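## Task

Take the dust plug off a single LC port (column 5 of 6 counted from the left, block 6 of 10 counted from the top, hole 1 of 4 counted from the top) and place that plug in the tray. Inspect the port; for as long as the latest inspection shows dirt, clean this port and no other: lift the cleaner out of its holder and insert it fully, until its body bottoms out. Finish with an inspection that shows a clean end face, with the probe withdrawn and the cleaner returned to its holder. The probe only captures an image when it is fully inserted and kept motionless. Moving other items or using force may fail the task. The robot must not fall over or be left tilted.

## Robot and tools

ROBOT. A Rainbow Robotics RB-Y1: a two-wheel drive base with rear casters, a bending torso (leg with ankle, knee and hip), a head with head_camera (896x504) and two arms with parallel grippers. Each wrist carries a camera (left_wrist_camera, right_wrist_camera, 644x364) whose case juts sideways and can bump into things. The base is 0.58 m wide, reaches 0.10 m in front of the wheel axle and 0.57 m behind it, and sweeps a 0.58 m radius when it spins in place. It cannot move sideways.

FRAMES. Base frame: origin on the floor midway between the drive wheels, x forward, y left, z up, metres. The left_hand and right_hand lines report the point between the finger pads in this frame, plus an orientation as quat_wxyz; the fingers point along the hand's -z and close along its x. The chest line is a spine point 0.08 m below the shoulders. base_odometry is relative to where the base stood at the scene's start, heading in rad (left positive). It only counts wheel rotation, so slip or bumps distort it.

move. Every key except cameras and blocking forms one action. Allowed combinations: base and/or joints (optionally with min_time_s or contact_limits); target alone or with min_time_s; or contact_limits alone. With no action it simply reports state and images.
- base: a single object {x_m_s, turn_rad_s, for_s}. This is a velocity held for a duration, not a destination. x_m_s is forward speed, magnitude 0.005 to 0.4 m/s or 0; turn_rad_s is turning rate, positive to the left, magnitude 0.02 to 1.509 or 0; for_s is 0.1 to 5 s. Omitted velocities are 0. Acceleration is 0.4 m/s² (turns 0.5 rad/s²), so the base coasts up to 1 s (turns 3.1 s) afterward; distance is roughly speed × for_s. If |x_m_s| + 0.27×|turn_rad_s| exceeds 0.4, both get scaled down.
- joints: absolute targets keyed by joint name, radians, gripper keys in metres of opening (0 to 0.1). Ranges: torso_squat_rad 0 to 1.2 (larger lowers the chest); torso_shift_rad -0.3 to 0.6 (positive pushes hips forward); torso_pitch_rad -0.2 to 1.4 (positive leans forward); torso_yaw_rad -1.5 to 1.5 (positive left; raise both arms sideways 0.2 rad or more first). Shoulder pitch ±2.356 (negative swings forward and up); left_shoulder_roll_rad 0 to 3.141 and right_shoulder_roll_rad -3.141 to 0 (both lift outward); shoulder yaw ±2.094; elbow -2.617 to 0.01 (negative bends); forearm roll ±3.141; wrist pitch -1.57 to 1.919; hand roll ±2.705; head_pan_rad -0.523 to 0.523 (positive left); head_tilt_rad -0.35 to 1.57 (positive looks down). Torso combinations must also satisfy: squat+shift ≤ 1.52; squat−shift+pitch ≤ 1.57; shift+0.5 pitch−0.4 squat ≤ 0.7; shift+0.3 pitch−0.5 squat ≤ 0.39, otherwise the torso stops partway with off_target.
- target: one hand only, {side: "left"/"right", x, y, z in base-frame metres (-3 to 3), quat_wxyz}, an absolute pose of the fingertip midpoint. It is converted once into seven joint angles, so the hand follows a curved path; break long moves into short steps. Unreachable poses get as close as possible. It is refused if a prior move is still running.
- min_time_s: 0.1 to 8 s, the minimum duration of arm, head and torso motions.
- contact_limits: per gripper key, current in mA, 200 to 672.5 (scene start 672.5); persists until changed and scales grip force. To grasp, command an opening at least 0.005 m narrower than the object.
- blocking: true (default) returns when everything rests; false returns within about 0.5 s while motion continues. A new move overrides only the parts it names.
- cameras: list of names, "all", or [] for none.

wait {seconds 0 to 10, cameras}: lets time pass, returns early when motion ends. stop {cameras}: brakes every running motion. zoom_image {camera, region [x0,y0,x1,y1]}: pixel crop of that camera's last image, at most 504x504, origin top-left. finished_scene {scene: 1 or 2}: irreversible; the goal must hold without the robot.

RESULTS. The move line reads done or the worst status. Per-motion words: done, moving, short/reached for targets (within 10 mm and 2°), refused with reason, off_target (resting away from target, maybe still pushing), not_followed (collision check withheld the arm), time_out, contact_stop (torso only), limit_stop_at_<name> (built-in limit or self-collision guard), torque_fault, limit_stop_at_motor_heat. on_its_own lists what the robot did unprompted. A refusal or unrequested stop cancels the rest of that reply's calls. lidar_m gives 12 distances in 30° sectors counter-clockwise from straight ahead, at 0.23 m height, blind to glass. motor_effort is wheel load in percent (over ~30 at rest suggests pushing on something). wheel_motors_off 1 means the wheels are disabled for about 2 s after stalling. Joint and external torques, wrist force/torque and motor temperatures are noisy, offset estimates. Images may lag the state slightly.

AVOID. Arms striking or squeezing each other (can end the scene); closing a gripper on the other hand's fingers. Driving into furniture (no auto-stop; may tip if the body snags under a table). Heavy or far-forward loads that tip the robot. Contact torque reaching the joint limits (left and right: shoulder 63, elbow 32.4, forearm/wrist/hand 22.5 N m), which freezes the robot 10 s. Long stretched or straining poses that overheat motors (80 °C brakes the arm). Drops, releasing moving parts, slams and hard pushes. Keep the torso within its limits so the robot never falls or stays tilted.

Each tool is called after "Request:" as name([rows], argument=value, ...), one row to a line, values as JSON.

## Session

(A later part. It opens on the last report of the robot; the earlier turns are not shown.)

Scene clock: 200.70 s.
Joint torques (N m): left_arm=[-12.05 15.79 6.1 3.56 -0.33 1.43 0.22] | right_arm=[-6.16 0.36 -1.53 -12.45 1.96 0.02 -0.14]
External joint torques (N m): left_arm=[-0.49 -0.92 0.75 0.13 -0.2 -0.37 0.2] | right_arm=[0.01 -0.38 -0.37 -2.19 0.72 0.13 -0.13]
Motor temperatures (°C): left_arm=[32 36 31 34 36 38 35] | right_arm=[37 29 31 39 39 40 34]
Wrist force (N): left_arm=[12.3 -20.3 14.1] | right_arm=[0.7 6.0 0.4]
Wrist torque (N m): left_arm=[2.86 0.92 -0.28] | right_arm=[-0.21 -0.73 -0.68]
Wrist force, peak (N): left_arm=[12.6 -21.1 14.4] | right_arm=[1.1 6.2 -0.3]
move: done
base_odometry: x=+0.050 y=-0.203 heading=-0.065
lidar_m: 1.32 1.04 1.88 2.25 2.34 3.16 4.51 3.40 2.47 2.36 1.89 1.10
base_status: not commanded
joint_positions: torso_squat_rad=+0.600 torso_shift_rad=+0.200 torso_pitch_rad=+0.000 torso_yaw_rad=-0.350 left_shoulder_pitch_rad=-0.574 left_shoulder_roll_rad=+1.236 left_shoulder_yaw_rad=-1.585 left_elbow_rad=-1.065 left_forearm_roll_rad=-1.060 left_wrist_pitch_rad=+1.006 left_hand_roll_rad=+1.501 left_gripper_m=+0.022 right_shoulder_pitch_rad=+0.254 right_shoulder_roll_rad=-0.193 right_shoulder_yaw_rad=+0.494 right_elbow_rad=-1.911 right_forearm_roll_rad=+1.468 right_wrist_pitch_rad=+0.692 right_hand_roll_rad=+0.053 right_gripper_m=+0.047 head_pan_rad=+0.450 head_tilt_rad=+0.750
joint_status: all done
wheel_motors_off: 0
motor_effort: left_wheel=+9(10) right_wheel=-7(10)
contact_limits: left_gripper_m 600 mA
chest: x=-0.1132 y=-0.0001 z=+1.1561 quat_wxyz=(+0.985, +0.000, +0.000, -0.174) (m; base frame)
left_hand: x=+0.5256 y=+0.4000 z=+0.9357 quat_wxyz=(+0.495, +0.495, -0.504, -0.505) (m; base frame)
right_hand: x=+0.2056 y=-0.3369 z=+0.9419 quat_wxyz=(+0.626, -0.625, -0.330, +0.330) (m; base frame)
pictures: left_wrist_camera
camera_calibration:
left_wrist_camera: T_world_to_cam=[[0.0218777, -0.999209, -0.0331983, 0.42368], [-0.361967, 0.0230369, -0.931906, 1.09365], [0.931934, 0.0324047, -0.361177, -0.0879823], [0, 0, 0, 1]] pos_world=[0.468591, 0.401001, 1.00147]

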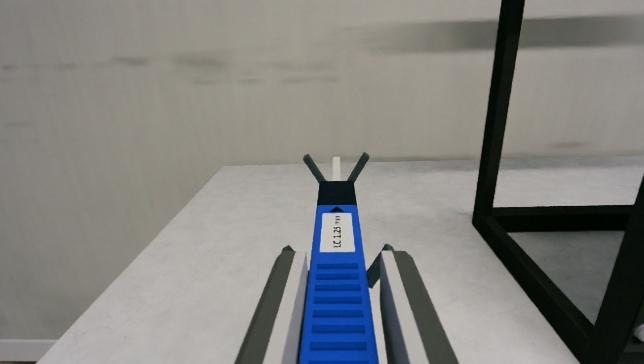

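Request:
move(target={"side":"left","x":0.526,"y":0.4013,"z":0.936,"quat_wxyz":[0.495,0.495,-0.505,-0.505]}, min_time_s=0.6, cameras=[])

Request:
move(joints={"left_gripper_m":0.006}, cameras=["left_wrist_camera","head_camera"])

Request:
move(target={"side":"left","x":0.526,"y":0.4013,"z":0.946,"quat_wxyz":[0.495,0.495,-0.505,-0.505]}, min_time_s=1, cameras=["left_wrist_camera"])

Scene clock: 201.87 s.
Joint torques (N m): left_arm=[-9.55 15.36 3.72 3.73 -0.45 1.31 0.28] | right_arm=[-5.99 0.46 -2.08 -12.32 2.16 0.14 -0.1]
External joint torques (N m): left_arm=[2.01 -1.39 -1.61 0.26 -0.33 -0.49 0.27] | right_arm=[0.17 -0.28 -0.92 -2.06 0.92 0.25 -0.09]
Motor temperatures (°C): left_arm=[32 36 31 34 36 38 35] | right_arm=[37 29 31 39 39 40 34]
Wrist force (N): left_arm=[12.7 -20.5 14.7] | right_arm=[0.9 5.5 -0.1]
Wrist torque (N m): left_arm=[2.86 0.97 -0.31] | right_arm=[-0.18 -0.71 -0.69]
Wrist force, peak (N): left_arm=[12.5 -21.1 14.6] | right_arm=[0.9 6.2 -0.1]
move: done
base_odometry: x=+0.050 y=-0.203 heading=-0.065
lidar_m: 1.32 1.04 1.87 2.25 2.34 3.18 4.51 3.40 2.46 2.37 1.90 1.10
base_status: not commanded
joint_positions: torso_squat_rad=+0.600 torso_shift_rad=+0.200 torso_pitch_rad=+0.000 torso_yaw_rad=-0.350 left_shoulder_pitch_rad=-0.574 left_shoulder_roll_rad=+1.234 left_shoulder_yaw_rad=-1.585 left_elbow_rad=-1.057 left_forearm_roll_rad=-1.065 left_wrist_pitch_rad=+1.005 left_hand_roll_rad=+1.509 left_gripper_m=+0.022 right_shoulder_pitch_rad=+0.254 right_shoulder_roll_rad=-0.193 right_shoulder_yaw_rad=+0.494 right_elbow_rad=-1.911 right_forearm_roll_rad=+1.468 right_wrist_pitch_rad=+0.692 right_hand_roll_rad=+0.053 right_gripper_m=+0.047 head_pan_rad=+0.450 head_tilt_rad=+0.750
joint_status: all done
wheel_motors_off: 0
motor_effort: left_wheel=+9(10) right_wheel=-9(10)
contact_limits: left_gripper_m 600 mA
chest: x=-0.1132 y=-0.0001 z=+1.1561 quat_wxyz=(+0.985, +0.000, +0.000, -0.174) (m; base frame)
left_hand: x=+0.5261 y=+0.4012 z=+0.9361 quat_wxyz=(+0.495, +0.495, -0.505, -0.505) (m; base frame)
left_hand_status: reached (checked arc, planned for 0.6 s): 0 mm and 0.0 deg off.
right_hand: x=+0.2056 y=-0.3369 z=+0.9419 quat_wxyz=(+0.626, -0.625, -0.330, +0.330) (m; base frame)
pictures: none
No camera images: "cameras" was empty.

Scene clock: 202.50 s.
Joint torques (N m): left_arm=[-10.18 15.41 3.37 2.68 -0.44 1.35 0.3] | right_arm=[-5.56 0.44 -1.95 -12.17 2.23 0.17 -0.01]
External joint torques (N m): left_arm=[1.37 -1.34 -1.95 -0.8 -0.32 -0.45 0.29] | right_arm=[0.61 -0.31 -0.8 -1.91 0.98 0.28 -0.01]
Motor temperatures (°C): left_arm=[32 36 31 34 36 38 35] | right_arm=[37 29 31 39 39 40 34]
Wrist force (N): left_arm=[10.5 -20.3 14.3] | right_arm=[0.9 5.6 0.5]
Wrist torque (N m): left_arm=[2.92 1.24 -0.33] | right_arm=[-0.20 -0.72 -0.68]
Wrist force, peak (N): left_arm=[12.7 -20.6 14.4] | right_arm=[1.0 6.4 -0.2]
move: off_target
base_odometry: x=+0.050 y=-0.203 heading=-0.065
lidar_m: 1.33 1.05 1.86 2.25 2.32 3.19 4.52 3.39 2.47 2.37 1.91 1.10
base_status: not commanded
joint_positions: torso_squat_rad=+0.600 torso_shift_rad=+0.200 torso_pitch_rad=+0.000 torso_yaw_rad=-0.350 left_shoulder_pitch_rad=-0.574 left_shoulder_roll_rad=+1.234 left_shoulder_yaw_rad=-1.585 left_elbow_rad=-1.057 left_forearm_roll_rad=-1.065 left_wrist_pitch_rad=+1.005 left_hand_roll_rad=+1.509 left_gripper_m=+0.017 right_shoulder_pitch_rad=+0.254 right_shoulder_roll_rad=-0.193 right_shoulder_yaw_rad=+0.494 right_elbow_rad=-1.911 right_forearm_roll_rad=+1.468 right_wrist_pitch_rad=+0.692 right_hand_roll_rad=+0.053 right_gripper_m=+0.047 head_pan_rad=+0.450 head_tilt_rad=+0.750
joint_status: left_gripper_m off_target (ended at +0.017, target +0.006)
wheel_motors_off: 0
motor_effort: left_wheel=+10(10) right_wheel=-9(9)
contact_limits: left_gripper_m 600 mA
chest: x=-0.1132 y=-0.0001 z=+1.1561 quat_wxyz=(+0.985, +0.000, +0.000, -0.174) (m; base frame)
left_hand: x=+0.5260 y=+0.4013 z=+0.9361 quat_wxyz=(+0.495, +0.495, -0.505, -0.505) (m; base frame)
right_hand: x=+0.2056 y=-0.3369 z=+0.9419 quat_wxyz=(+0.626, -0.625, -0.330, +0.330) (m; base frame)
pictures: head_camera, left_wrist_camera
camera_calibration:
head_camera: T_world_to_cam=[[0.0244319, -0.999552, 0.017285, -0.02055], [-0.673648, -0.0292361, -0.738474, 0.999008], [0.738648, 0.00639827, -0.674061, 0.926142], [0, 0, 0, 1]] pos_world=[-0.0106108, 0.00274062, 1.36237]
left_wrist_camera: T_world_to_cam=[[0.0214772, -0.999235, -0.0326693, 0.424751], [-0.360438, 0.0227405, -0.932506, 1.09401], [0.932536, 0.0318029, -0.359674, -0.0897432], [0, 0, 0, 1]] pos_world=[0.46889, 0.402401, 1.00177]

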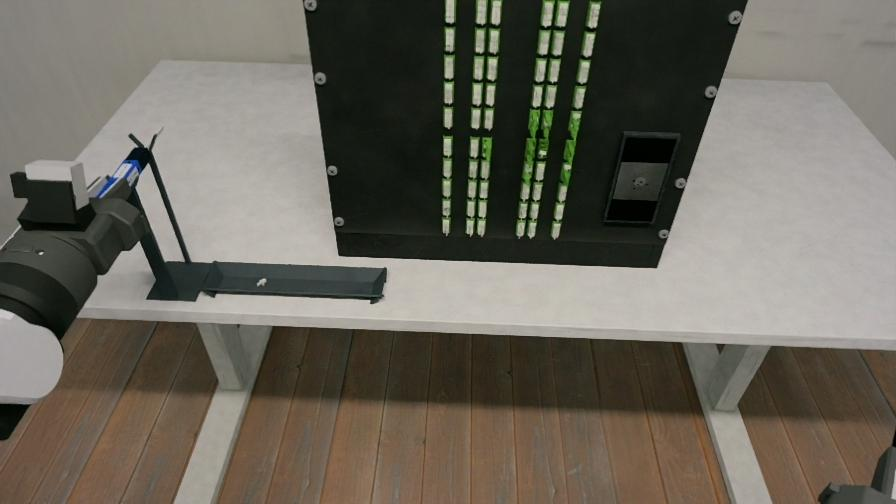

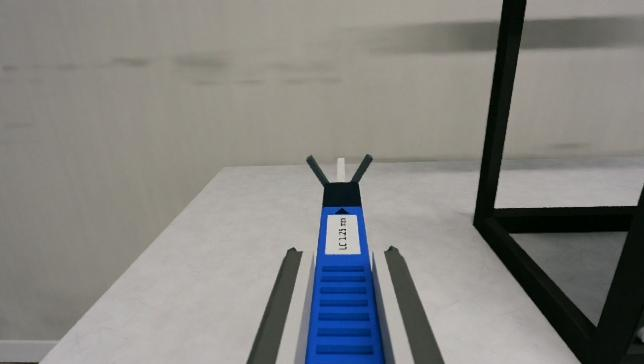

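Scene clock: 203.83 s.
Joint torques (N m): left_arm=[-12.05 17.07 6.66 2.67 0.33 1.42 -0.4] | right_arm=[-5.16 0.35 -2.09 -12.31 2.1 -0.12 0.01]
External joint torques (N m): left_arm=[-0.57 0.29 1.11 -0.7 0.48 -0.38 -0.41] | right_arm=[1.01 -0.39 -0.93 -2.05 0.86 -0.02 0.01]
Motor temperatures (°C): left_arm=[32 36 31 34 36 38 35] | right_arm=[37 29 31 39 39 40 34]
Wrist force (N): left_arm=[12.6 -21.0 14.5] | right_arm=[1.1 5.4 -0.3]
Wrist torque (N m): left_arm=[2.88 0.97 -0.30] | right_arm=[-0.18 -0.71 -0.68]
Wrist force, peak (N): left_arm=[13.1 -21.1 14.5] | right_arm=[0.9 6.4 0.0]
move: done
base_odometry: x=+0.050 y=-0.203 heading=-0.065
lidar_m: 1.31 1.03 1.88 2.25 2.34 3.19 4.51 3.38 2.46 2.37 1.90 1.10
base_status: not commanded
joint_positions: torso_squat_rad=+0.600 torso_shift_rad=+0.200 torso_pitch_rad=+0.000 torso_yaw_rad=-0.350 left_shoulder_pitch_rad=-0.582 left_shoulder_roll_rad=+1.270 left_shoulder_yaw_rad=-1.582 left_elbow_rad=-1.106 left_forearm_roll_rad=-1.057 left_wrist_pitch_rad=+1.003 left_hand_roll_rad=+1.490 left_gripper_m=+0.017 right_shoulder_pitch_rad=+0.254 right_shoulder_roll_rad=-0.193 right_shoulder_yaw_rad=+0.494 right_elbow_rad=-1.911 right_forearm_roll_rad=+1.468 right_wrist_pitch_rad=+0.692 right_hand_roll_rad=+0.053 right_gripper_m=+0.047 head_pan_rad=+0.450 head_tilt_rad=+0.750
joint_status: all done
wheel_motors_off: 0
motor_effort: left_wheel=+9(9) right_wheel=-7(10)
contact_limits: left_gripper_m 600 mA
chest: x=-0.1132 y=-0.0001 z=+1.1561 quat_wxyz=(+0.985, +0.000, +0.000, -0.174) (m; base frame)
left_hand: x=+0.5259 y=+0.4012 z=+0.9453 quat_wxyz=(+0.494, +0.495, -0.506, -0.505) (m; base frame)
left_hand_status: reached (checked arc, planned for 1.0 s): 1 mm and 0.1 deg off.
right_hand: x=+0.2056 y=-0.3369 z=+0.9419 quat_wxyz=(+0.626, -0.625, -0.330, +0.330) (m; base frame)
pictures: left_wrist_camera
camera_calibration:
left_wrist_camera: T_world_to_cam=[[0.0194745, -0.999278, -0.0326341, 0.425972], [-0.359794, 0.0234492, -0.932737, 1.1022], [0.932828, 0.0299062, -0.359078, -0.0863164], [0, 0, 0, 1]] pos_world=[0.468789, 0.4024, 1.01097]

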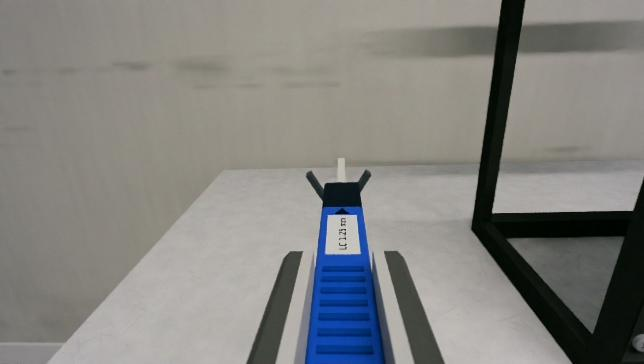

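Request:
move(target={"side":"left","x":0.524,"y":0.4013,"z":0.988,"quat_wxyz":[0.495,0.495,-0.505,-0.505]}, min_time_s=1.5, cameras=["left_wrist_camera"])

Request:
move(target={"side":"left","x":0.40,"y":0.35,"z":0.985,"quat_wxyz":[0.5,0.5,-0.5,-0.5]}, min_time_s=2, cameras=[])

Request:
move(target={"side":"left","x":0.37,"y":0.15,"z":0.975,"quat_wxyz":[0.5,0.5,-0.5,-0.5]}, min_time_s=2, cameras=[])

Request:
move(target={"side":"left","x":0.42,"y":-0.085,"z":0.95,"quat_wxyz":[0.5,0.5,-0.5,-0.5]}, min_time_s=2.5)

Scene clock: 206.47 s.
Joint torques (N m): left_arm=[-11.5 16.79 7.32 2.4 0.17 1.36 -0.34] | right_arm=[-5.41 0 -1.82 -12.24 2.19 0.08 -0.09]
External joint torques (N m): left_arm=[-0.46 0.05 0.87 -0.59 0.43 -0.42 -0.35] | right_arm=[0.76 -0.74 -0.66 -1.98 0.95 0.19 -0.09]
Motor temperatures (°C): left_arm=[32 36 31 34 36 38 35] | right_arm=[37 29 31 39 39 40 34]
Wrist force (N): left_arm=[12.6 -20.7 14.0] | right_arm=[1.1 5.9 0.3]
Wrist torque (N m): left_arm=[2.84 0.94 -0.31] | right_arm=[-0.21 -0.69 -0.66]
Wrist force, peak (N): left_arm=[12.6 -21.4 14.6] | right_arm=[1.4 6.2 0.3]
move: done
base_odometry: x=+0.050 y=-0.203 heading=-0.065
lidar_m: 1.32 1.04 1.88 2.25 2.34 3.18 4.51 3.39 2.48 2.38 1.89 1.10
base_status: not commanded
joint_positions: torso_squat_rad=+0.600 torso_shift_rad=+0.200 torso_pitch_rad=+0.000 torso_yaw_rad=-0.350 left_shoulder_pitch_rad=-0.617 left_shoulder_roll_rad=+1.423 left_shoulder_yaw_rad=-1.561 left_elbow_rad=-1.310 left_forearm_roll_rad=-1.013 left_wrist_pitch_rad=+0.982 left_hand_roll_rad=+1.407 left_gripper_m=+0.017 right_shoulder_pitch_rad=+0.254 right_shoulder_roll_rad=-0.193 right_shoulder_yaw_rad=+0.494 right_elbow_rad=-1.911 right_forearm_roll_rad=+1.468 right_wrist_pitch_rad=+0.692 right_hand_roll_rad=+0.053 right_gripper_m=+0.047 head_pan_rad=+0.450 head_tilt_rad=+0.750
joint_status: all done
wheel_motors_off: 0
motor_effort: left_wheel=+9(10) right_wheel=-11(11)
contact_limits: left_gripper_m 600 mA
chest: x=-0.1132 y=-0.0001 z=+1.1561 quat_wxyz=(+0.985, +0.000, +0.000, -0.174) (m; base frame)
left_hand: x=+0.5237 y=+0.4010 z=+0.9874 quat_wxyz=(+0.494, +0.494, -0.506, -0.506) (m; base frame)
left_hand_status: reached (checked arc, planned for 1.5 s): 1 mm and 0.2 deg off.
right_hand: x=+0.2056 y=-0.3369 z=+0.9419 quat_wxyz=(+0.626, -0.625, -0.330, +0.330) (m; base frame)
pictures: left_wrist_camera
camera_calibration:
left_wrist_camera: T_world_to_cam=[[0.01737, -0.999329, -0.0322611, 0.427996], [-0.359726, 0.0238592, -0.932753, 1.14037], [0.932896, 0.027807, -0.35907, -0.0682851], [0, 0, 0, 1]] pos_world=[0.46649, 0.402399, 1.05297]

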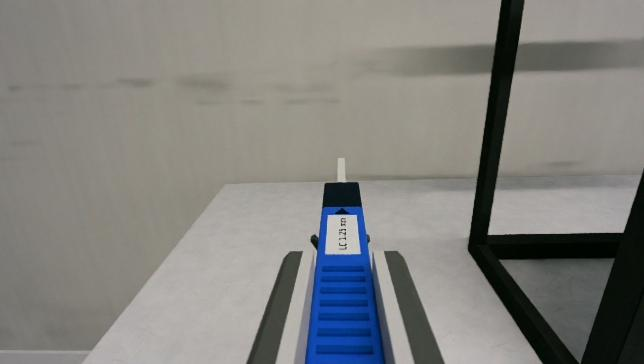

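Scene clock: 208.80 s.
Joint torques (N m): left_arm=[-6.04 14.73 3.88 -0.95 -0.53 1.61 -0.25] | right_arm=[-5.85 -0.08 -1.57 -12.34 1.98 0.14 0.04]
External joint torques (N m): left_arm=[1.24 0.1 -1.53 -0.54 0.3 0.01 -0.26] | right_arm=[0.32 -0.82 -0.41 -2.07 0.73 0.24 0.05]
Motor temperatures (°C): left_arm=[32 36 31 34 36 38 35] | right_arm=[37 29 31 39 39 40 34]
Wrist force (N): left_arm=[12.7 -20.4 14.2] | right_arm=[0.9 5.9 0.0]
Wrist torque (N m): left_arm=[2.82 1.00 -0.32] | right_arm=[-0.21 -0.72 -0.67]
Wrist force, peak (N): left_arm=[13.0 -21.2 14.8] | right_arm=[1.1 6.3 0.5]
move: done
base_odometry: x=+0.050 y=-0.203 heading=-0.065
lidar_m: 1.32 1.04 1.87 2.25 2.33 3.18 4.52 3.40 2.46 2.36 1.90 1.09
base_status: not commanded
joint_positions: torso_squat_rad=+0.600 torso_shift_rad=+0.200 torso_pitch_rad=+0.000 torso_yaw_rad=-0.350 left_shoulder_pitch_rad=-0.464 left_shoulder_roll_rad=+1.571 left_shoulder_yaw_rad=-1.595 left_elbow_rad=-1.922 left_forearm_roll_rad=-0.943 left_wrist_pitch_rad=+1.394 left_hand_roll_rad=+1.089 left_gripper_m=+0.017 right_shoulder_pitch_rad=+0.254 right_shoulder_roll_rad=-0.193 right_shoulder_yaw_rad=+0.494 right_elbow_rad=-1.911 right_forearm_roll_rad=+1.468 right_wrist_pitch_rad=+0.692 right_hand_roll_rad=+0.053 right_gripper_m=+0.047 head_pan_rad=+0.450 head_tilt_rad=+0.750
joint_status: all done
wheel_motors_off: 0
motor_effort: left_wheel=+8(10) right_wheel=-4(11)
contact_limits: left_gripper_m 600 mA
chest: x=-0.1132 y=-0.0001 z=+1.1561 quat_wxyz=(+0.985, +0.000, +0.000, -0.174) (m; base frame)
left_hand: x=+0.4002 y=+0.3499 z=+0.9849 quat_wxyz=(+0.500, +0.500, -0.500, -0.500) (m; base frame)
left_hand_status: reached (checked arc, planned for 2.0 s): 0 mm and 0.0 deg off.
right_hand: x=+0.2056 y=-0.3369 z=+0.9419 quat_wxyz=(+0.626, -0.625, -0.330, +0.330) (m; base frame)
pictures: none
No camera images: "cameras" was empty.

Scene clock: 211.13 s.
Joint torques (N m): left_arm=[-10.75 7.85 7.41 -4.63 -1.29 0.85 -0.24] | right_arm=[-6.01 0.45 -1.67 -12.23 2.12 -0.06 -0.14]
External joint torques (N m): left_arm=[-0.34 -0.35 1.02 -0.49 0.3 0 -0.25] | right_arm=[0.16 -0.29 -0.51 -1.97 0.88 0.05 -0.13]
Motor temperatures (°C): left_arm=[32 36 31 34 36 38 35] | right_arm=[37 29 31 39 39 40 34]
Wrist force (N): left_arm=[13.1 -20.5 14.2] | right_arm=[1.4 6.1 -0.3]
Wrist torque (N m): left_arm=[2.81 1.03 -0.30] | right_arm=[-0.23 -0.66 -0.69]
Wrist force, peak (N): left_arm=[12.7 -21.5 14.9] | right_arm=[1.1 6.2 0.2]
move: done
base_odometry: x=+0.050 y=-0.203 heading=-0.065
lidar_m: 1.33 1.04 1.87 2.25 2.33 3.18 4.51 3.40 2.47 2.36 1.88 1.10
base_status: not commanded
joint_positions: torso_squat_rad=+0.600 torso_shift_rad=+0.200 torso_pitch_rad=+0.000 torso_yaw_rad=-0.350 left_shoulder_pitch_rad=-0.581 left_shoulder_roll_rad=+1.083 left_shoulder_yaw_rad=-1.501 left_elbow_rad=-2.097 left_forearm_roll_rad=-0.794 left_wrist_pitch_rad=+1.714 left_hand_roll_rad=+0.489 left_gripper_m=+0.017 right_shoulder_pitch_rad=+0.254 right_shoulder_roll_rad=-0.193 right_shoulder_yaw_rad=+0.494 right_elbow_rad=-1.911 right_forearm_roll_rad=+1.468 right_wrist_pitch_rad=+0.692 right_hand_roll_rad=+0.053 right_gripper_m=+0.047 head_pan_rad=+0.450 head_tilt_rad=+0.750
joint_status: all done
wheel_motors_off: 0
motor_effort: left_wheel=+8(10) right_wheel=-5(10)
contact_limits: left_gripper_m 600 mA
chest: x=-0.1132 y=-0.0001 z=+1.1561 quat_wxyz=(+0.985, +0.000, +0.000, -0.174) (m; base frame)
left_hand: x=+0.3692 y=+0.1501 z=+0.9749 quat_wxyz=(+0.500, +0.499, -0.500, -0.501) (m; base frame)
left_hand_status: reached (checked arc, planned for 2.0 s): 1 mm and 0.2 deg off.
right_hand: x=+0.2056 y=-0.3369 z=+0.9419 quat_wxyz=(+0.626, -0.625, -0.330, +0.330) (m; base frame)
pictures: none
No camera images: "cameras" was empty.

Scene clock: 213.97 s.
Joint torques (N m): left_arm=[-16.9 1.2 7.63 -3.34 -1.37 0.22 -0.47] | right_arm=[-5.96 0.16 -1.95 -12.77 2.01 0 -0.18]
External joint torques (N m): left_arm=[-0.29 -0.42 1.17 0.13 0.32 -0.42 -0.48] | right_arm=[0.2 -0.59 -0.79 -2.5 0.77 0.11 -0.17]
Motor temperatures (°C): left_arm=[32 36 31 34 36 38 35] | right_arm=[37 29 31 39 39 40 34]
Wrist force (N): left_arm=[12.8 -20.9 14.7] | right_arm=[0.6 5.8 0.7]
Wrist torque (N m): left_arm=[2.91 0.97 -0.29] | right_arm=[-0.19 -0.75 -0.67]
Wrist force, peak (N): left_arm=[12.6 -20.9 15.2] | right_arm=[1.3 6.3 0.3]
move: done
base_odometry: x=+0.050 y=-0.203 heading=-0.065
lidar_m: 1.32 1.05 1.87 2.24 2.34 3.19 4.51 3.38 2.48 2.37 1.90 1.11
base_status: not commanded
joint_positions: torso_squat_rad=+0.600 torso_shift_rad=+0.200 torso_pitch_rad=+0.000 torso_yaw_rad=-0.350 left_shoulder_pitch_rad=-0.862 left_shoulder_roll_rad=+0.291 left_shoulder_yaw_rad=-1.379 left_elbow_rad=-1.256 left_forearm_roll_rad=-0.622 left_wrist_pitch_rad=+1.580 left_hand_roll_rad=+0.359 left_gripper_m=+0.017 right_shoulder_pitch_rad=+0.254 right_shoulder_roll_rad=-0.193 right_shoulder_yaw_rad=+0.494 right_elbow_rad=-1.911 right_forearm_roll_rad=+1.468 right_wrist_pitch_rad=+0.692 right_hand_roll_rad=+0.053 right_gripper_m=+0.047 head_pan_rad=+0.450 head_tilt_rad=+0.750
joint_status: all done
wheel_motors_off: 0
motor_effort: left_wheel=+8(10) right_wheel=-4(10)
contact_limits: left_gripper_m 600 mA
chest: x=-0.1132 y=-0.0001 z=+1.1561 quat_wxyz=(+0.985, +0.000, +0.000, -0.174) (m; base frame)
left_hand: x=+0.4197 y=-0.0848 z=+0.9498 quat_wxyz=(+0.500, +0.500, -0.500, -0.501) (m; base frame)
left_hand_status: reached (checked arc, planned for 2.5 s): 0 mm and 0.1 deg off.
right_hand: x=+0.2056 y=-0.3369 z=+0.9419 quat_wxyz=(+0.626, -0.625, -0.330, +0.330) (m; base frame)
pictures: head_camera, left_wrist_camera, right_wrist_camera
camera_calibration:
head_camera: T_world_to_cam=[[0.0244319, -0.999552, 0.017285, -0.02055], [-0.673648, -0.0292361, -0.738474, 0.999008], [0.738648, 0.00639827, -0.674061, 0.926142], [0, 0, 0, 1]] pos_world=[-0.0106108, 0.00274062, 1.36237]
left_wrist_camera: T_world_to_cam=[[0.040239, -0.998633, -0.0333644, -0.0653824], [-0.361944, 0.0165558, -0.932053, 1.07924], [0.931331, 0.049581, -0.360783, 0.032821], [0, 0, 0, 1]] pos_world=[0.362689, -0.084788, 1.01557]
right_wrist_camera: T_world_to_cam=[[-0.568577, -0.82214, -0.0283918, -0.133596], [-0.2971, 0.237408, -0.924862, 1.05342], [0.767106, -0.51742, -0.379243, 0.103677], [0, 0, 0, 1]] pos_world=[0.15748, -0.306281, 1.00979]

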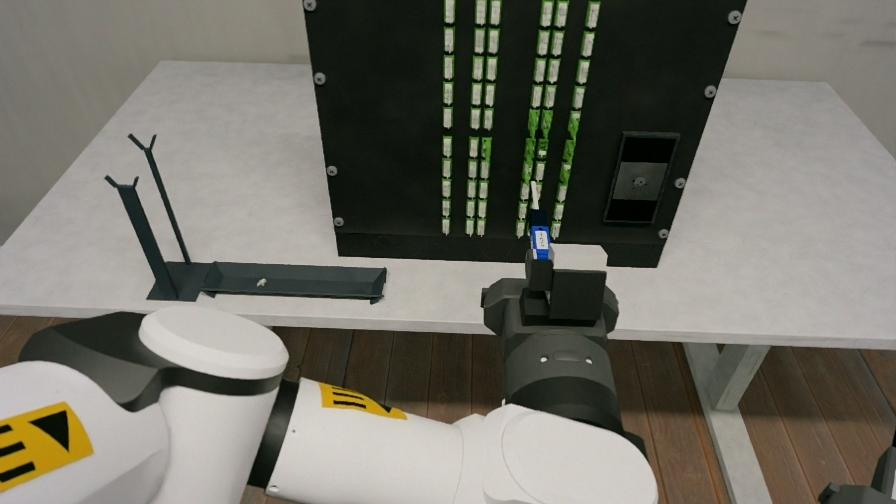

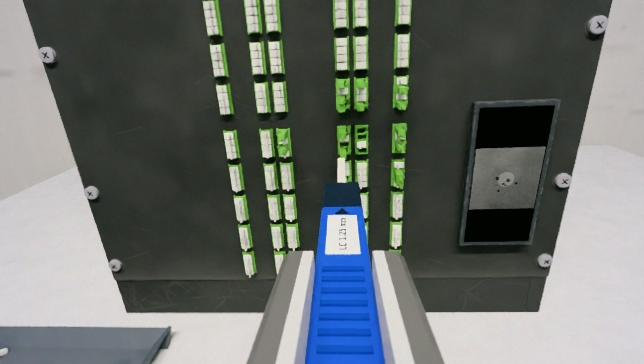

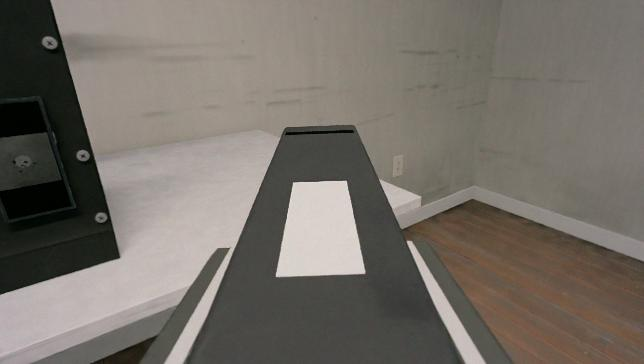

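Request:
zoom_image(camera="left_wrist_camera", region=[320, 110, 400, 190])

Request:
zoom_image(camera="head_camera", region=[515, 130, 565, 200])

Scaled by 6.300 from the camera's 644x364 image, which has a finer 1265x715 frame.

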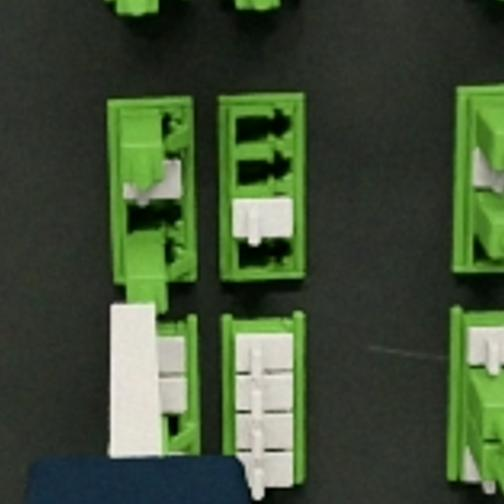

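Scaled by 7.200 from the camera's 896x504 image, which has a finer 1280x720 frame.

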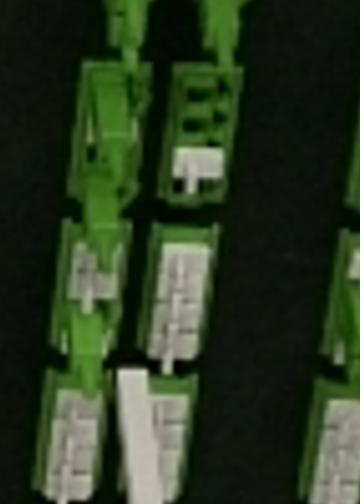

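Request:
move(target={"side":"left","x":0.42,"y":-0.1026,"z":0.949,"quat_wxyz":[0.5,0.5,-0.5,-0.5]}, min_time_s=1, cameras=[])

Request:
move(target={"side":"left","x":0.485,"y":-0.1026,"z":0.949,"quat_wxyz":[0.5,0.5,-0.5,-0.5]}, min_time_s=2, cameras=["left_wrist_camera","head_camera"])

Request:
zoom_image(camera="left_wrist_camera", region=[310, 130, 370, 190])

Request:
zoom_image(camera="head_camera", region=[525, 125, 565, 165])

Scene clock: 216.13 s.
Joint torques (N m): left_arm=[-17.66 0.16 7.26 -3 -1.34 0.3 0.32] | right_arm=[-6.13 -0.2 -2.04 -12.57 2.03 -0.12 -0.16]
External joint torques (N m): left_arm=[-0.82 -0.99 1.17 0.36 0.34 -0.35 0.3] | right_arm=[0.04 -0.95 -0.89 -2.31 0.79 -0.02 -0.15]
Motor temperatures (°C): left_arm=[32 36 31 34 36 38 35] | right_arm=[37 29 31 39 39 40 34]
Wrist force (N): left_arm=[12.9 -21.2 14.4] | right_arm=[0.9 5.7 -0.1]
Wrist torque (N m): left_arm=[2.89 1.00 -0.31] | right_arm=[-0.21 -0.73 -0.68]
Wrist force, peak (N): left_arm=[12.8 -21.2 14.7] | right_arm=[0.7 6.4 0.6]
move: done
base_odometry: x=+0.050 y=-0.203 heading=-0.065
lidar_m: 1.32 1.04 1.87 2.25 2.33 3.18 4.51 3.38 2.46 2.37 1.90 1.11
base_status: not commanded
joint_positions: torso_squat_rad=+0.600 torso_shift_rad=+0.200 torso_pitch_rad=+0.000 torso_yaw_rad=-0.350 left_shoulder_pitch_rad=-0.884 left_shoulder_roll_rad=+0.222 left_shoulder_yaw_rad=-1.373 left_elbow_rad=-1.160 left_forearm_roll_rad=-0.616 left_wrist_pitch_rad=+1.557 left_hand_roll_rad=+0.367 left_gripper_m=+0.017 right_shoulder_pitch_rad=+0.254 right_shoulder_roll_rad=-0.193 right_shoulder_yaw_rad=+0.494 right_elbow_rad=-1.911 right_forearm_roll_rad=+1.468 right_wrist_pitch_rad=+0.692 right_hand_roll_rad=+0.053 right_gripper_m=+0.047 head_pan_rad=+0.450 head_tilt_rad=+0.750
joint_status: all done
wheel_motors_off: 0
motor_effort: left_wheel=+9(10) right_wheel=-7(9)
contact_limits: left_gripper_m 600 mA
chest: x=-0.1132 y=-0.0001 z=+1.1561 quat_wxyz=(+0.985, +0.000, +0.000, -0.174) (m; base frame)
left_hand: x=+0.4198 y=-0.1024 z=+0.9487 quat_wxyz=(+0.500, +0.500, -0.500, -0.500) (m; base frame)
left_hand_status: reached (checked arc, planned for 1.0 s): 0 mm and 0.1 deg off.
right_hand: x=+0.2056 y=-0.3369 z=+0.9419 quat_wxyz=(+0.626, -0.625, -0.330, +0.330) (m; base frame)
pictures: none
No camera images: "cameras" was empty.

Scene clock: 218.47 s.
Joint torques (N m): left_arm=[-19.29 1.49 5.83 -1.79 -1.19 0.5 0.18] | right_arm=[-5.65 0.22 -1.9 -12.09 2.21 0.13 0.01]
External joint torques (N m): left_arm=[-0.38 -1.1 0.95 0.35 0.35 -0.32 0.17] | right_arm=[0.52 -0.52 -0.75 -1.83 0.96 0.24 0.02]
Motor temperatures (°C): left_arm=[32 36 31 33 36 38 35] | right_arm=[37 29 31 39 39 40 34]
Wrist force (N): left_arm=[12.5 -21.0 14.4] | right_arm=[0.8 5.7 0.2]
Wrist torque (N m): left_arm=[2.87 0.95 -0.33] | right_arm=[-0.20 -0.72 -0.67]
Wrist force, peak (N): left_arm=[13.0 -21.6 14.5] | right_arm=[1.3 6.3 0.2]
move: done
base_odometry: x=+0.050 y=-0.203 heading=-0.065
lidar_m: 1.33 1.03 1.87 2.25 2.34 3.17 4.51 3.39 2.46 2.37 1.90 1.11
base_status: not commanded
joint_positions: torso_squat_rad=+0.600 torso_shift_rad=+0.200 torso_pitch_rad=+0.000 torso_yaw_rad=-0.350 left_shoulder_pitch_rad=-0.973 left_shoulder_roll_rad=+0.167 left_shoulder_yaw_rad=-1.345 left_elbow_rad=-0.828 left_forearm_roll_rad=-0.574 left_wrist_pitch_rad=+1.310 left_hand_roll_rad=+0.468 left_gripper_m=+0.017 right_shoulder_pitch_rad=+0.254 right_shoulder_roll_rad=-0.193 right_shoulder_yaw_rad=+0.494 right_elbow_rad=-1.911 right_forearm_roll_rad=+1.468 right_wrist_pitch_rad=+0.692 right_hand_roll_rad=+0.053 right_gripper_m=+0.047 head_pan_rad=+0.450 head_tilt_rad=+0.750
joint_status: all done
wheel_motors_off: 0
motor_effort: left_wheel=+9(10) right_wheel=-9(10)
contact_limits: left_gripper_m 600 mA
chest: x=-0.1132 y=-0.0001 z=+1.1561 quat_wxyz=(+0.985, +0.000, +0.000, -0.174) (m; base frame)
left_hand: x=+0.4846 y=-0.1022 z=+0.9489 quat_wxyz=(+0.500, +0.499, -0.500, -0.502) (m; base frame)
left_hand_status: reached (checked arc, planned for 2.0 s): 1 mm and 0.2 deg off.
right_hand: x=+0.2056 y=-0.3369 z=+0.9419 quat_wxyz=(+0.626, -0.625, -0.330, +0.330) (m; base frame)
pictures: head_camera, left_wrist_camera
camera_calibration:
head_camera: T_world_to_cam=[[0.0244319, -0.999552, 0.017285, -0.02055], [-0.673648, -0.0292361, -0.738474, 0.999008], [0.738648, 0.00639827, -0.674061, 0.926142], [0, 0, 0, 1]] pos_world=[-0.0106108, 0.00274062, 1.36237]
left_wrist_camera: T_world_to_cam=[[0.0383846, -0.998687, -0.0339246, -0.0839427], [-0.363535, 0.0176668, -0.931413, 1.10242], [0.930789, 0.0480847, -0.36238, -0.0253556], [0, 0, 0, 1]] pos_world=[0.427591, -0.10209, 1.01477]

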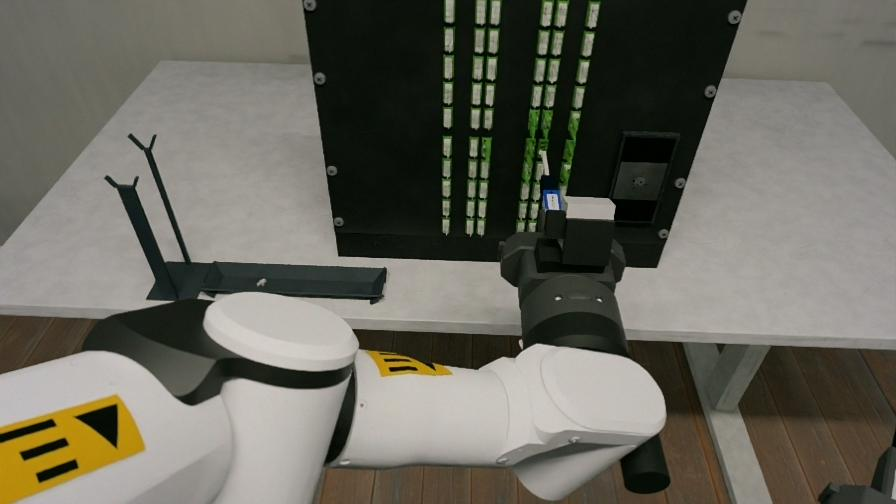

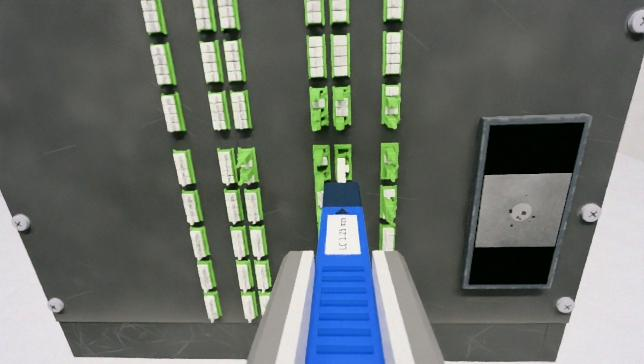

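Scaled by 8.400 from the camera's 644x364 image, which has a finer 1265x715 frame.

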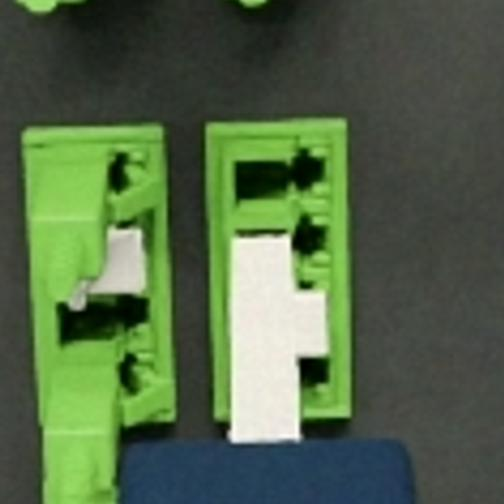

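Scaled by 12.600 from the camera's 896x504 image, which has a finer 1280x720 frame.

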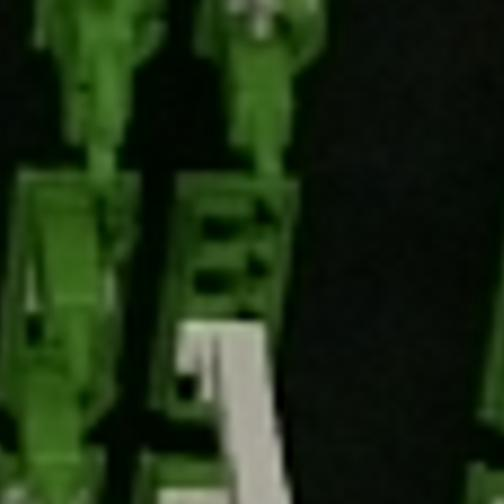

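Request:
move(target={"side":"left","x":0.499,"y":-0.1027,"z":0.9495,"quat_wxyz":[0.5,0.5,-0.5,-0.5]}, min_time_s=1.5, cameras=["left_wrist_camera","head_camera"])

Request:
zoom_image(camera="left_wrist_camera", region=[310, 130, 370, 190])

Request:
zoom_image(camera="head_camera", region=[530, 130, 560, 160])

Scene clock: 220.77 s.
Joint torques (N m): left_arm=[-20.1 1.81 5.31 -1.57 -1.1 0.52 0.29] | right_arm=[-6.32 -0.08 -1.47 -12.13 2.08 0.06 -0.25]
External joint torques (N m): left_arm=[-0.76 -1.02 1.11 0.18 0.37 -0.35 0.28] | right_arm=[-0.15 -0.82 -0.31 -1.86 0.84 0.17 -0.25]
Motor temperatures (°C): left_arm=[32 36 31 33 36 38 35] | right_arm=[37 29 31 39 39 40 34]
Wrist force (N): left_arm=[12.8 -21.0 14.4] | right_arm=[0.8 5.9 0.2]
Wrist torque (N m): left_arm=[2.91 1.01 -0.33] | right_arm=[-0.20 -0.71 -0.69]
Wrist force, peak (N): left_arm=[13.3 -21.2 14.4] | right_arm=[1.1 6.3 0.1]
move: done
base_odometry: x=+0.050 y=-0.203 heading=-0.065
lidar_m: 1.32 1.04 1.89 2.24 2.34 3.19 4.51 3.41 2.47 2.36 1.90 1.10
base_status: not commanded
joint_positions: torso_squat_rad=+0.600 torso_shift_rad=+0.200 torso_pitch_rad=+0.000 torso_yaw_rad=-0.350 left_shoulder_pitch_rad=-0.999 left_shoulder_roll_rad=+0.129 left_shoulder_yaw_rad=-1.342 left_elbow_rad=-0.706 left_forearm_roll_rad=-0.572 left_wrist_pitch_rad=+1.239 left_hand_roll_rad=+0.505 left_gripper_m=+0.017 right_shoulder_pitch_rad=+0.254 right_shoulder_roll_rad=-0.193 right_shoulder_yaw_rad=+0.494 right_elbow_rad=-1.911 right_forearm_roll_rad=+1.468 right_wrist_pitch_rad=+0.692 right_hand_roll_rad=+0.053 right_gripper_m=+0.047 head_pan_rad=+0.450 head_tilt_rad=+0.750
joint_status: all done
wheel_motors_off: 0
motor_effort: left_wheel=+8(10) right_wheel=-6(11)
contact_limits: left_gripper_m 600 mA
chest: x=-0.1132 y=-0.0001 z=+1.1561 quat_wxyz=(+0.985, +0.000, +0.000, -0.174) (m; base frame)
left_hand: x=+0.4988 y=-0.1024 z=+0.9492 quat_wxyz=(+0.500, +0.500, -0.500, -0.501) (m; base frame)
left_hand_status: reached (checked arc, planned for 1.5 s): 0 mm and 0.1 deg off.
right_hand: x=+0.2056 y=-0.3369 z=+0.9419 quat_wxyz=(+0.626, -0.625, -0.330, +0.330) (m; base frame)
pictures: head_camera, left_wrist_camera
camera_calibration:
head_camera: T_world_to_cam=[[0.0244319, -0.999552, 0.017285, -0.02055], [-0.673648, -0.0292361, -0.738474, 0.999008], [0.738648, 0.00639827, -0.674061, 0.926142], [0, 0, 0, 1]] pos_world=[-0.0106108, 0.00274062, 1.36237]
left_wrist_camera: T_world_to_cam=[[0.0401596, -0.998629, -0.0335651, -0.0859223], [-0.362162, 0.0167603, -0.931965, 1.10763], [0.93125, 0.0495833, -0.360992, -0.0399425], [0, 0, 0, 1]] pos_world=[0.441789, -0.102388, 1.01497]

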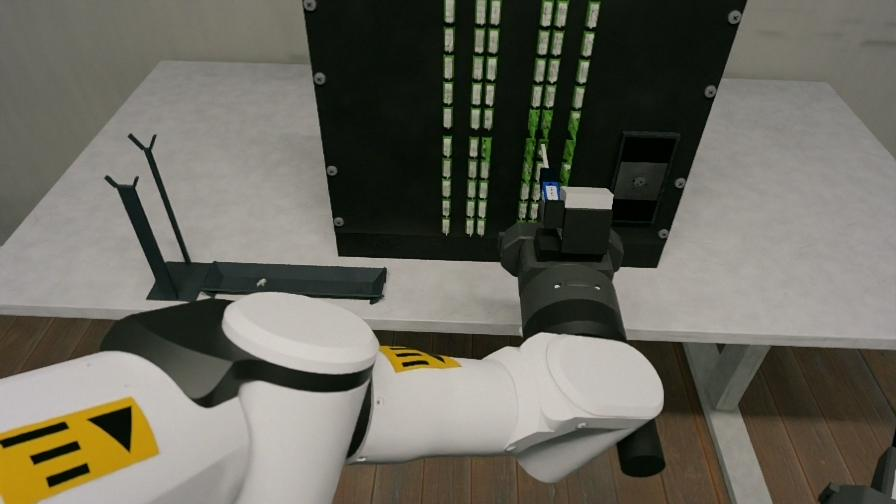

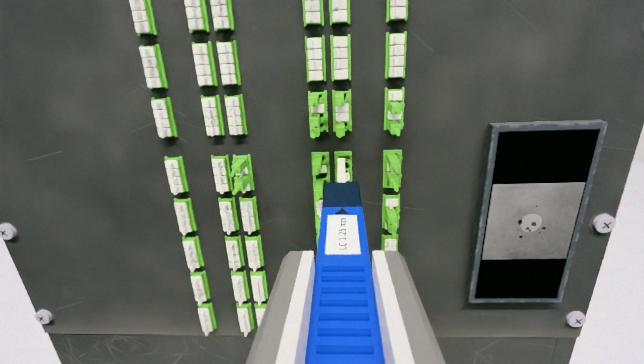

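Scaled by 8.400 from the camera's 644x364 image, which has a finer 1265x715 frame.

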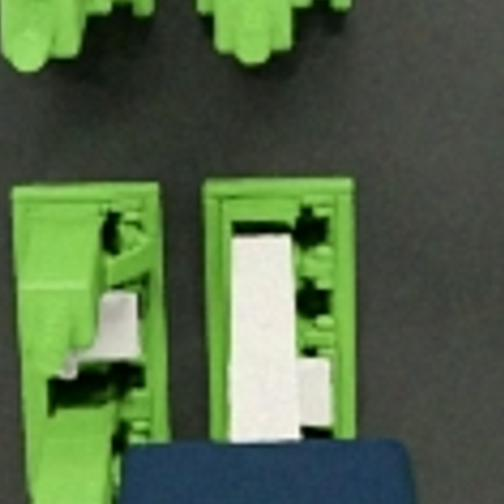

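Scaled by 16.800 from the camera's 896x504 image, which has a finer 1280x720 frame.

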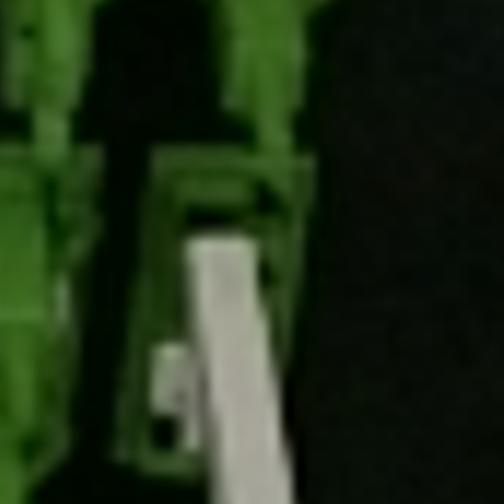

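Request:
move(target={"side":"left","x":0.504,"y":-0.1027,"z":0.9494,"quat_wxyz":[0.5,0.5,-0.5,-0.5]}, min_time_s=1.5, cameras=["left_wrist_camera","head_camera"])

Request:
zoom_image(camera="left_wrist_camera", region=[310, 130, 370, 190])

Request:
zoom_image(camera="head_camera", region=[530, 130, 560, 160])

Scene clock: 222.90 s.
Joint torques (N m): left_arm=[-21.33 3.08 5.6 -0.74 -1.26 0.32 0.28] | right_arm=[-5.84 -0.12 -2.21 -12.44 2.14 -0.13 -0.06]
External joint torques (N m): left_arm=[-1.86 0.17 1.66 0.86 0.19 -0.58 0.26] | right_arm=[0.33 -0.86 -1.05 -2.18 0.9 -0.02 -0.05]
Motor temperatures (°C): left_arm=[32 36 31 33 36 38 35] | right_arm=[37 29 31 39 39 40 34]
Wrist force (N): left_arm=[12.1 -20.9 19.3] | right_arm=[0.8 5.8 0.5]
Wrist torque (N m): left_arm=[2.87 1.18 -0.31] | right_arm=[-0.19 -0.72 -0.69]
Wrist force, peak (N): left_arm=[13.5 -21.3 19.3] | right_arm=[1.1 6.2 -0.1]
move: done
base_odometry: x=+0.050 y=-0.203 heading=-0.065
lidar_m: 1.33 1.03 1.88 2.25 2.33 3.18 4.51 3.39 2.47 2.35 1.90 1.11
base_status: not commanded
joint_positions: torso_squat_rad=+0.600 torso_shift_rad=+0.200 torso_pitch_rad=+0.000 torso_yaw_rad=-0.350 left_shoulder_pitch_rad=-1.008 left_shoulder_roll_rad=+0.115 left_shoulder_yaw_rad=-1.341 left_elbow_rad=-0.661 left_forearm_roll_rad=-0.572 left_wrist_pitch_rad=+1.212 left_hand_roll_rad=+0.519 left_gripper_m=+0.017 right_shoulder_pitch_rad=+0.254 right_shoulder_roll_rad=-0.193 right_shoulder_yaw_rad=+0.494 right_elbow_rad=-1.911 right_forearm_roll_rad=+1.468 right_wrist_pitch_rad=+0.692 right_hand_roll_rad=+0.053 right_gripper_m=+0.047 head_pan_rad=+0.450 head_tilt_rad=+0.750
joint_status: all done
wheel_motors_off: 0
motor_effort: left_wheel=+9(10) right_wheel=-8(10)
contact_limits: left_gripper_m 600 mA
chest: x=-0.1132 y=-0.0001 z=+1.1561 quat_wxyz=(+0.985, +0.000, +0.000, -0.174) (m; base frame)
left_hand: x=+0.5034 y=-0.1024 z=+0.9490 quat_wxyz=(+0.500, +0.499, -0.500, -0.501) (m; base frame)
left_hand_status: reached (checked arc, planned for 1.5 s): 1 mm and 0.2 deg off.
right_hand: x=+0.2056 y=-0.3369 z=+0.9419 quat_wxyz=(+0.626, -0.625, -0.330, +0.330) (m; base frame)
pictures: head_camera, left_wrist_camera
camera_calibration:
head_camera: T_world_to_cam=[[0.0244319, -0.999552, 0.017285, -0.02055], [-0.673648, -0.0292361, -0.738474, 0.999008], [0.738648, 0.00639827, -0.674061, 0.926142], [0, 0, 0, 1]] pos_world=[-0.0106108, 0.00274062, 1.36237]
left_wrist_camera: T_world_to_cam=[[0.0396621, -0.998654, -0.033415, -0.0860467], [-0.362918, 0.0167603, -0.93167, 1.10915], [0.930977, 0.0490789, -0.361765, -0.0434452], [0, 0, 0, 1]] pos_world=[0.44639, -0.102388, 1.01477]

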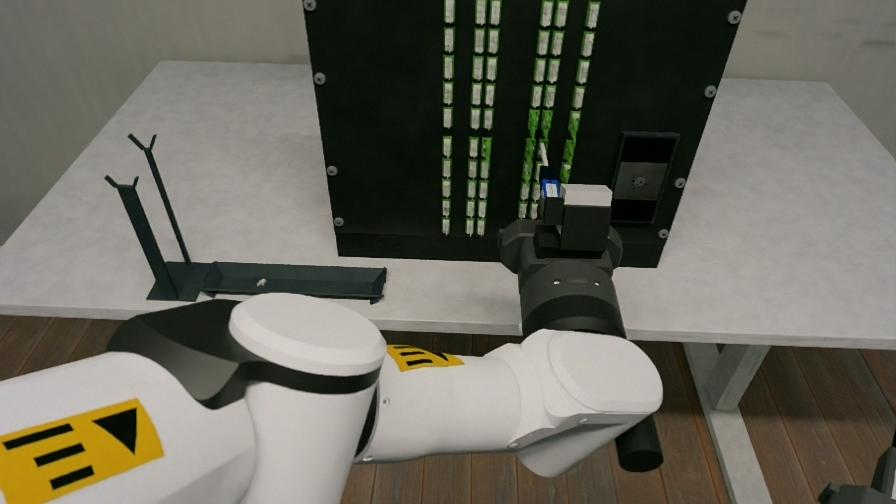

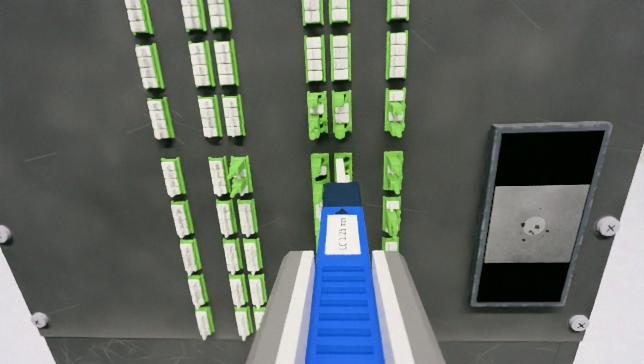

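Scaled by 8.400 from the camera's 644x364 image, which has a finer 1265x715 frame.

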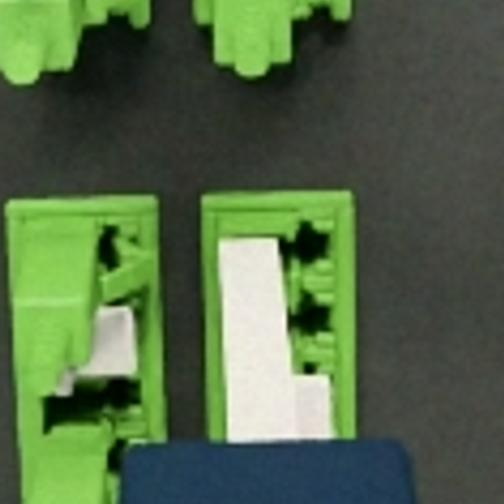

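Scaled by 16.800 from the camera's 896x504 image, which has a finer 1280x720 frame.

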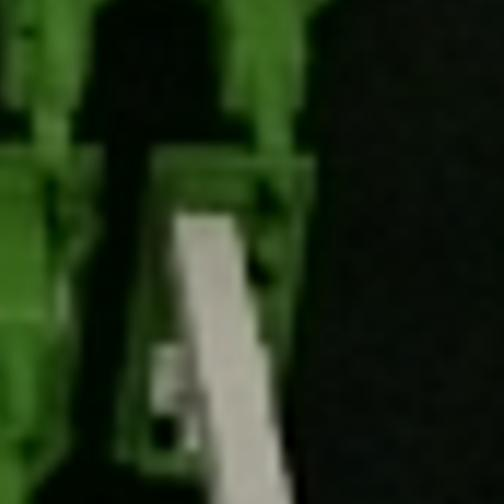

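Request:
move(target={"side":"left","x":0.498,"y":-0.1027,"z":0.9494,"quat_wxyz":[0.5,0.5,-0.5,-0.5]}, min_time_s=1, cameras=["left_wrist_camera","head_camera"])

Request:
zoom_image(camera="left_wrist_camera", region=[325, 145, 355, 175])

Request:
zoom_image(camera="head_camera", region=[530, 130, 560, 160])

Scene clock: 224.43 s.
Joint torques (N m): left_arm=[-17.8 3.15 2.72 -2.35 -1.75 0.94 -0.31] | right_arm=[-5.94 0.11 -0.67 -12.18 2.37 0.04 -0.09]
External joint torques (N m): left_arm=[1.52 0.36 -1.43 -0.61 -0.28 0.06 -0.32] | right_arm=[0.22 -0.64 0.49 -1.92 1.13 0.15 -0.09]
Motor temperatures (°C): left_arm=[32 36 31 33 36 38 35] | right_arm=[37 29 31 39 39 40 34]
Wrist force (N): left_arm=[12.7 -21.0 14.1] | right_arm=[0.9 6.0 0.0]
Wrist torque (N m): left_arm=[2.88 0.98 -0.33] | right_arm=[-0.23 -0.71 -0.68]
Wrist force, peak (N): left_arm=[12.4 -21.3 19.2] | right_arm=[0.9 6.6 0.2]
move: done
base_odometry: x=+0.050 y=-0.203 heading=-0.065
lidar_m: 1.32 1.02 1.88 2.24 2.33 3.20 4.52 3.41 2.47 2.36 1.90 1.10
base_status: not commanded
joint_positions: torso_squat_rad=+0.600 torso_shift_rad=+0.200 torso_pitch_rad=+0.000 torso_yaw_rad=-0.350 left_shoulder_pitch_rad=-1.000 left_shoulder_roll_rad=+0.124 left_shoulder_yaw_rad=-1.342 left_elbow_rad=-0.700 left_forearm_roll_rad=-0.573 left_wrist_pitch_rad=+1.241 left_hand_roll_rad=+0.508 left_gripper_m=+0.017 right_shoulder_pitch_rad=+0.254 right_shoulder_roll_rad=-0.193 right_shoulder_yaw_rad=+0.494 right_elbow_rad=-1.911 right_forearm_roll_rad=+1.468 right_wrist_pitch_rad=+0.692 right_hand_roll_rad=+0.053 right_gripper_m=+0.047 head_pan_rad=+0.450 head_tilt_rad=+0.750
joint_status: all done
wheel_motors_off: 0
motor_effort: left_wheel=+9(10) right_wheel=-9(10)
contact_limits: left_gripper_m 600 mA
chest: x=-0.1132 y=-0.0001 z=+1.1561 quat_wxyz=(+0.985, +0.000, +0.000, -0.174) (m; base frame)
left_hand: x=+0.4981 y=-0.1028 z=+0.9492 quat_wxyz=(+0.500, +0.500, -0.500, -0.499) (m; base frame)
left_hand_status: reached (checked arc, planned for 1.0 s): 0 mm and 0.1 deg off.
right_hand: x=+0.2056 y=-0.3369 z=+0.9419 quat_wxyz=(+0.626, -0.625, -0.330, +0.330) (m; base frame)
pictures: head_camera, left_wrist_camera
camera_calibration:
head_camera: T_world_to_cam=[[0.0244352, -0.999552, 0.0172834, -0.0205477], [-0.673698, -0.0292376, -0.738428, 0.998946], [0.738603, 0.00639989, -0.67411, 0.926209], [0, 0, 0, 1]] pos_world=[-0.0106108, 0.00274062, 1.36237]
left_wrist_camera: T_world_to_cam=[[0.0424624, -0.998582, -0.0320985, -0.0887895], [-0.360515, 0.0146487, -0.932638, 1.107], [0.931786, 0.051174, -0.359382, -0.0409189], [0, 0, 0, 1]] pos_world=[0.440987, -0.102786, 1.01487]

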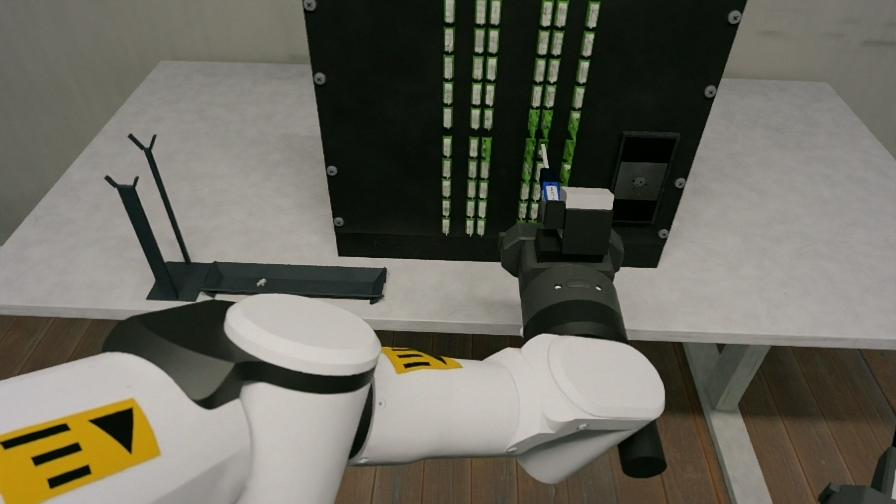

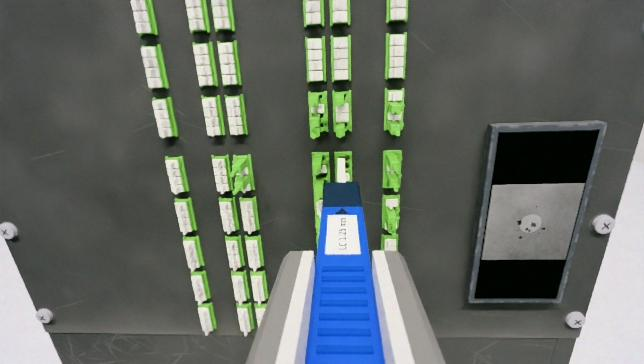

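Scaled by 16.800 from the camera's 644x364 image, which has a finer 1265x715 frame.

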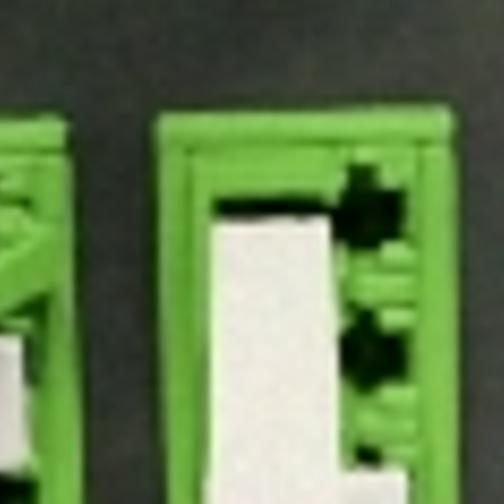

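Scaled by 16.800 from the camera's 896x504 image, which has a finer 1280x720 frame.

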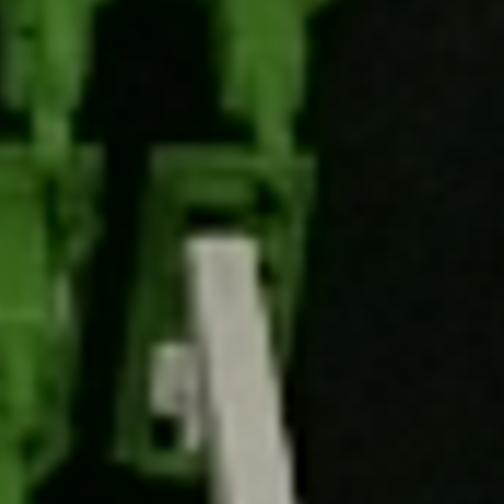

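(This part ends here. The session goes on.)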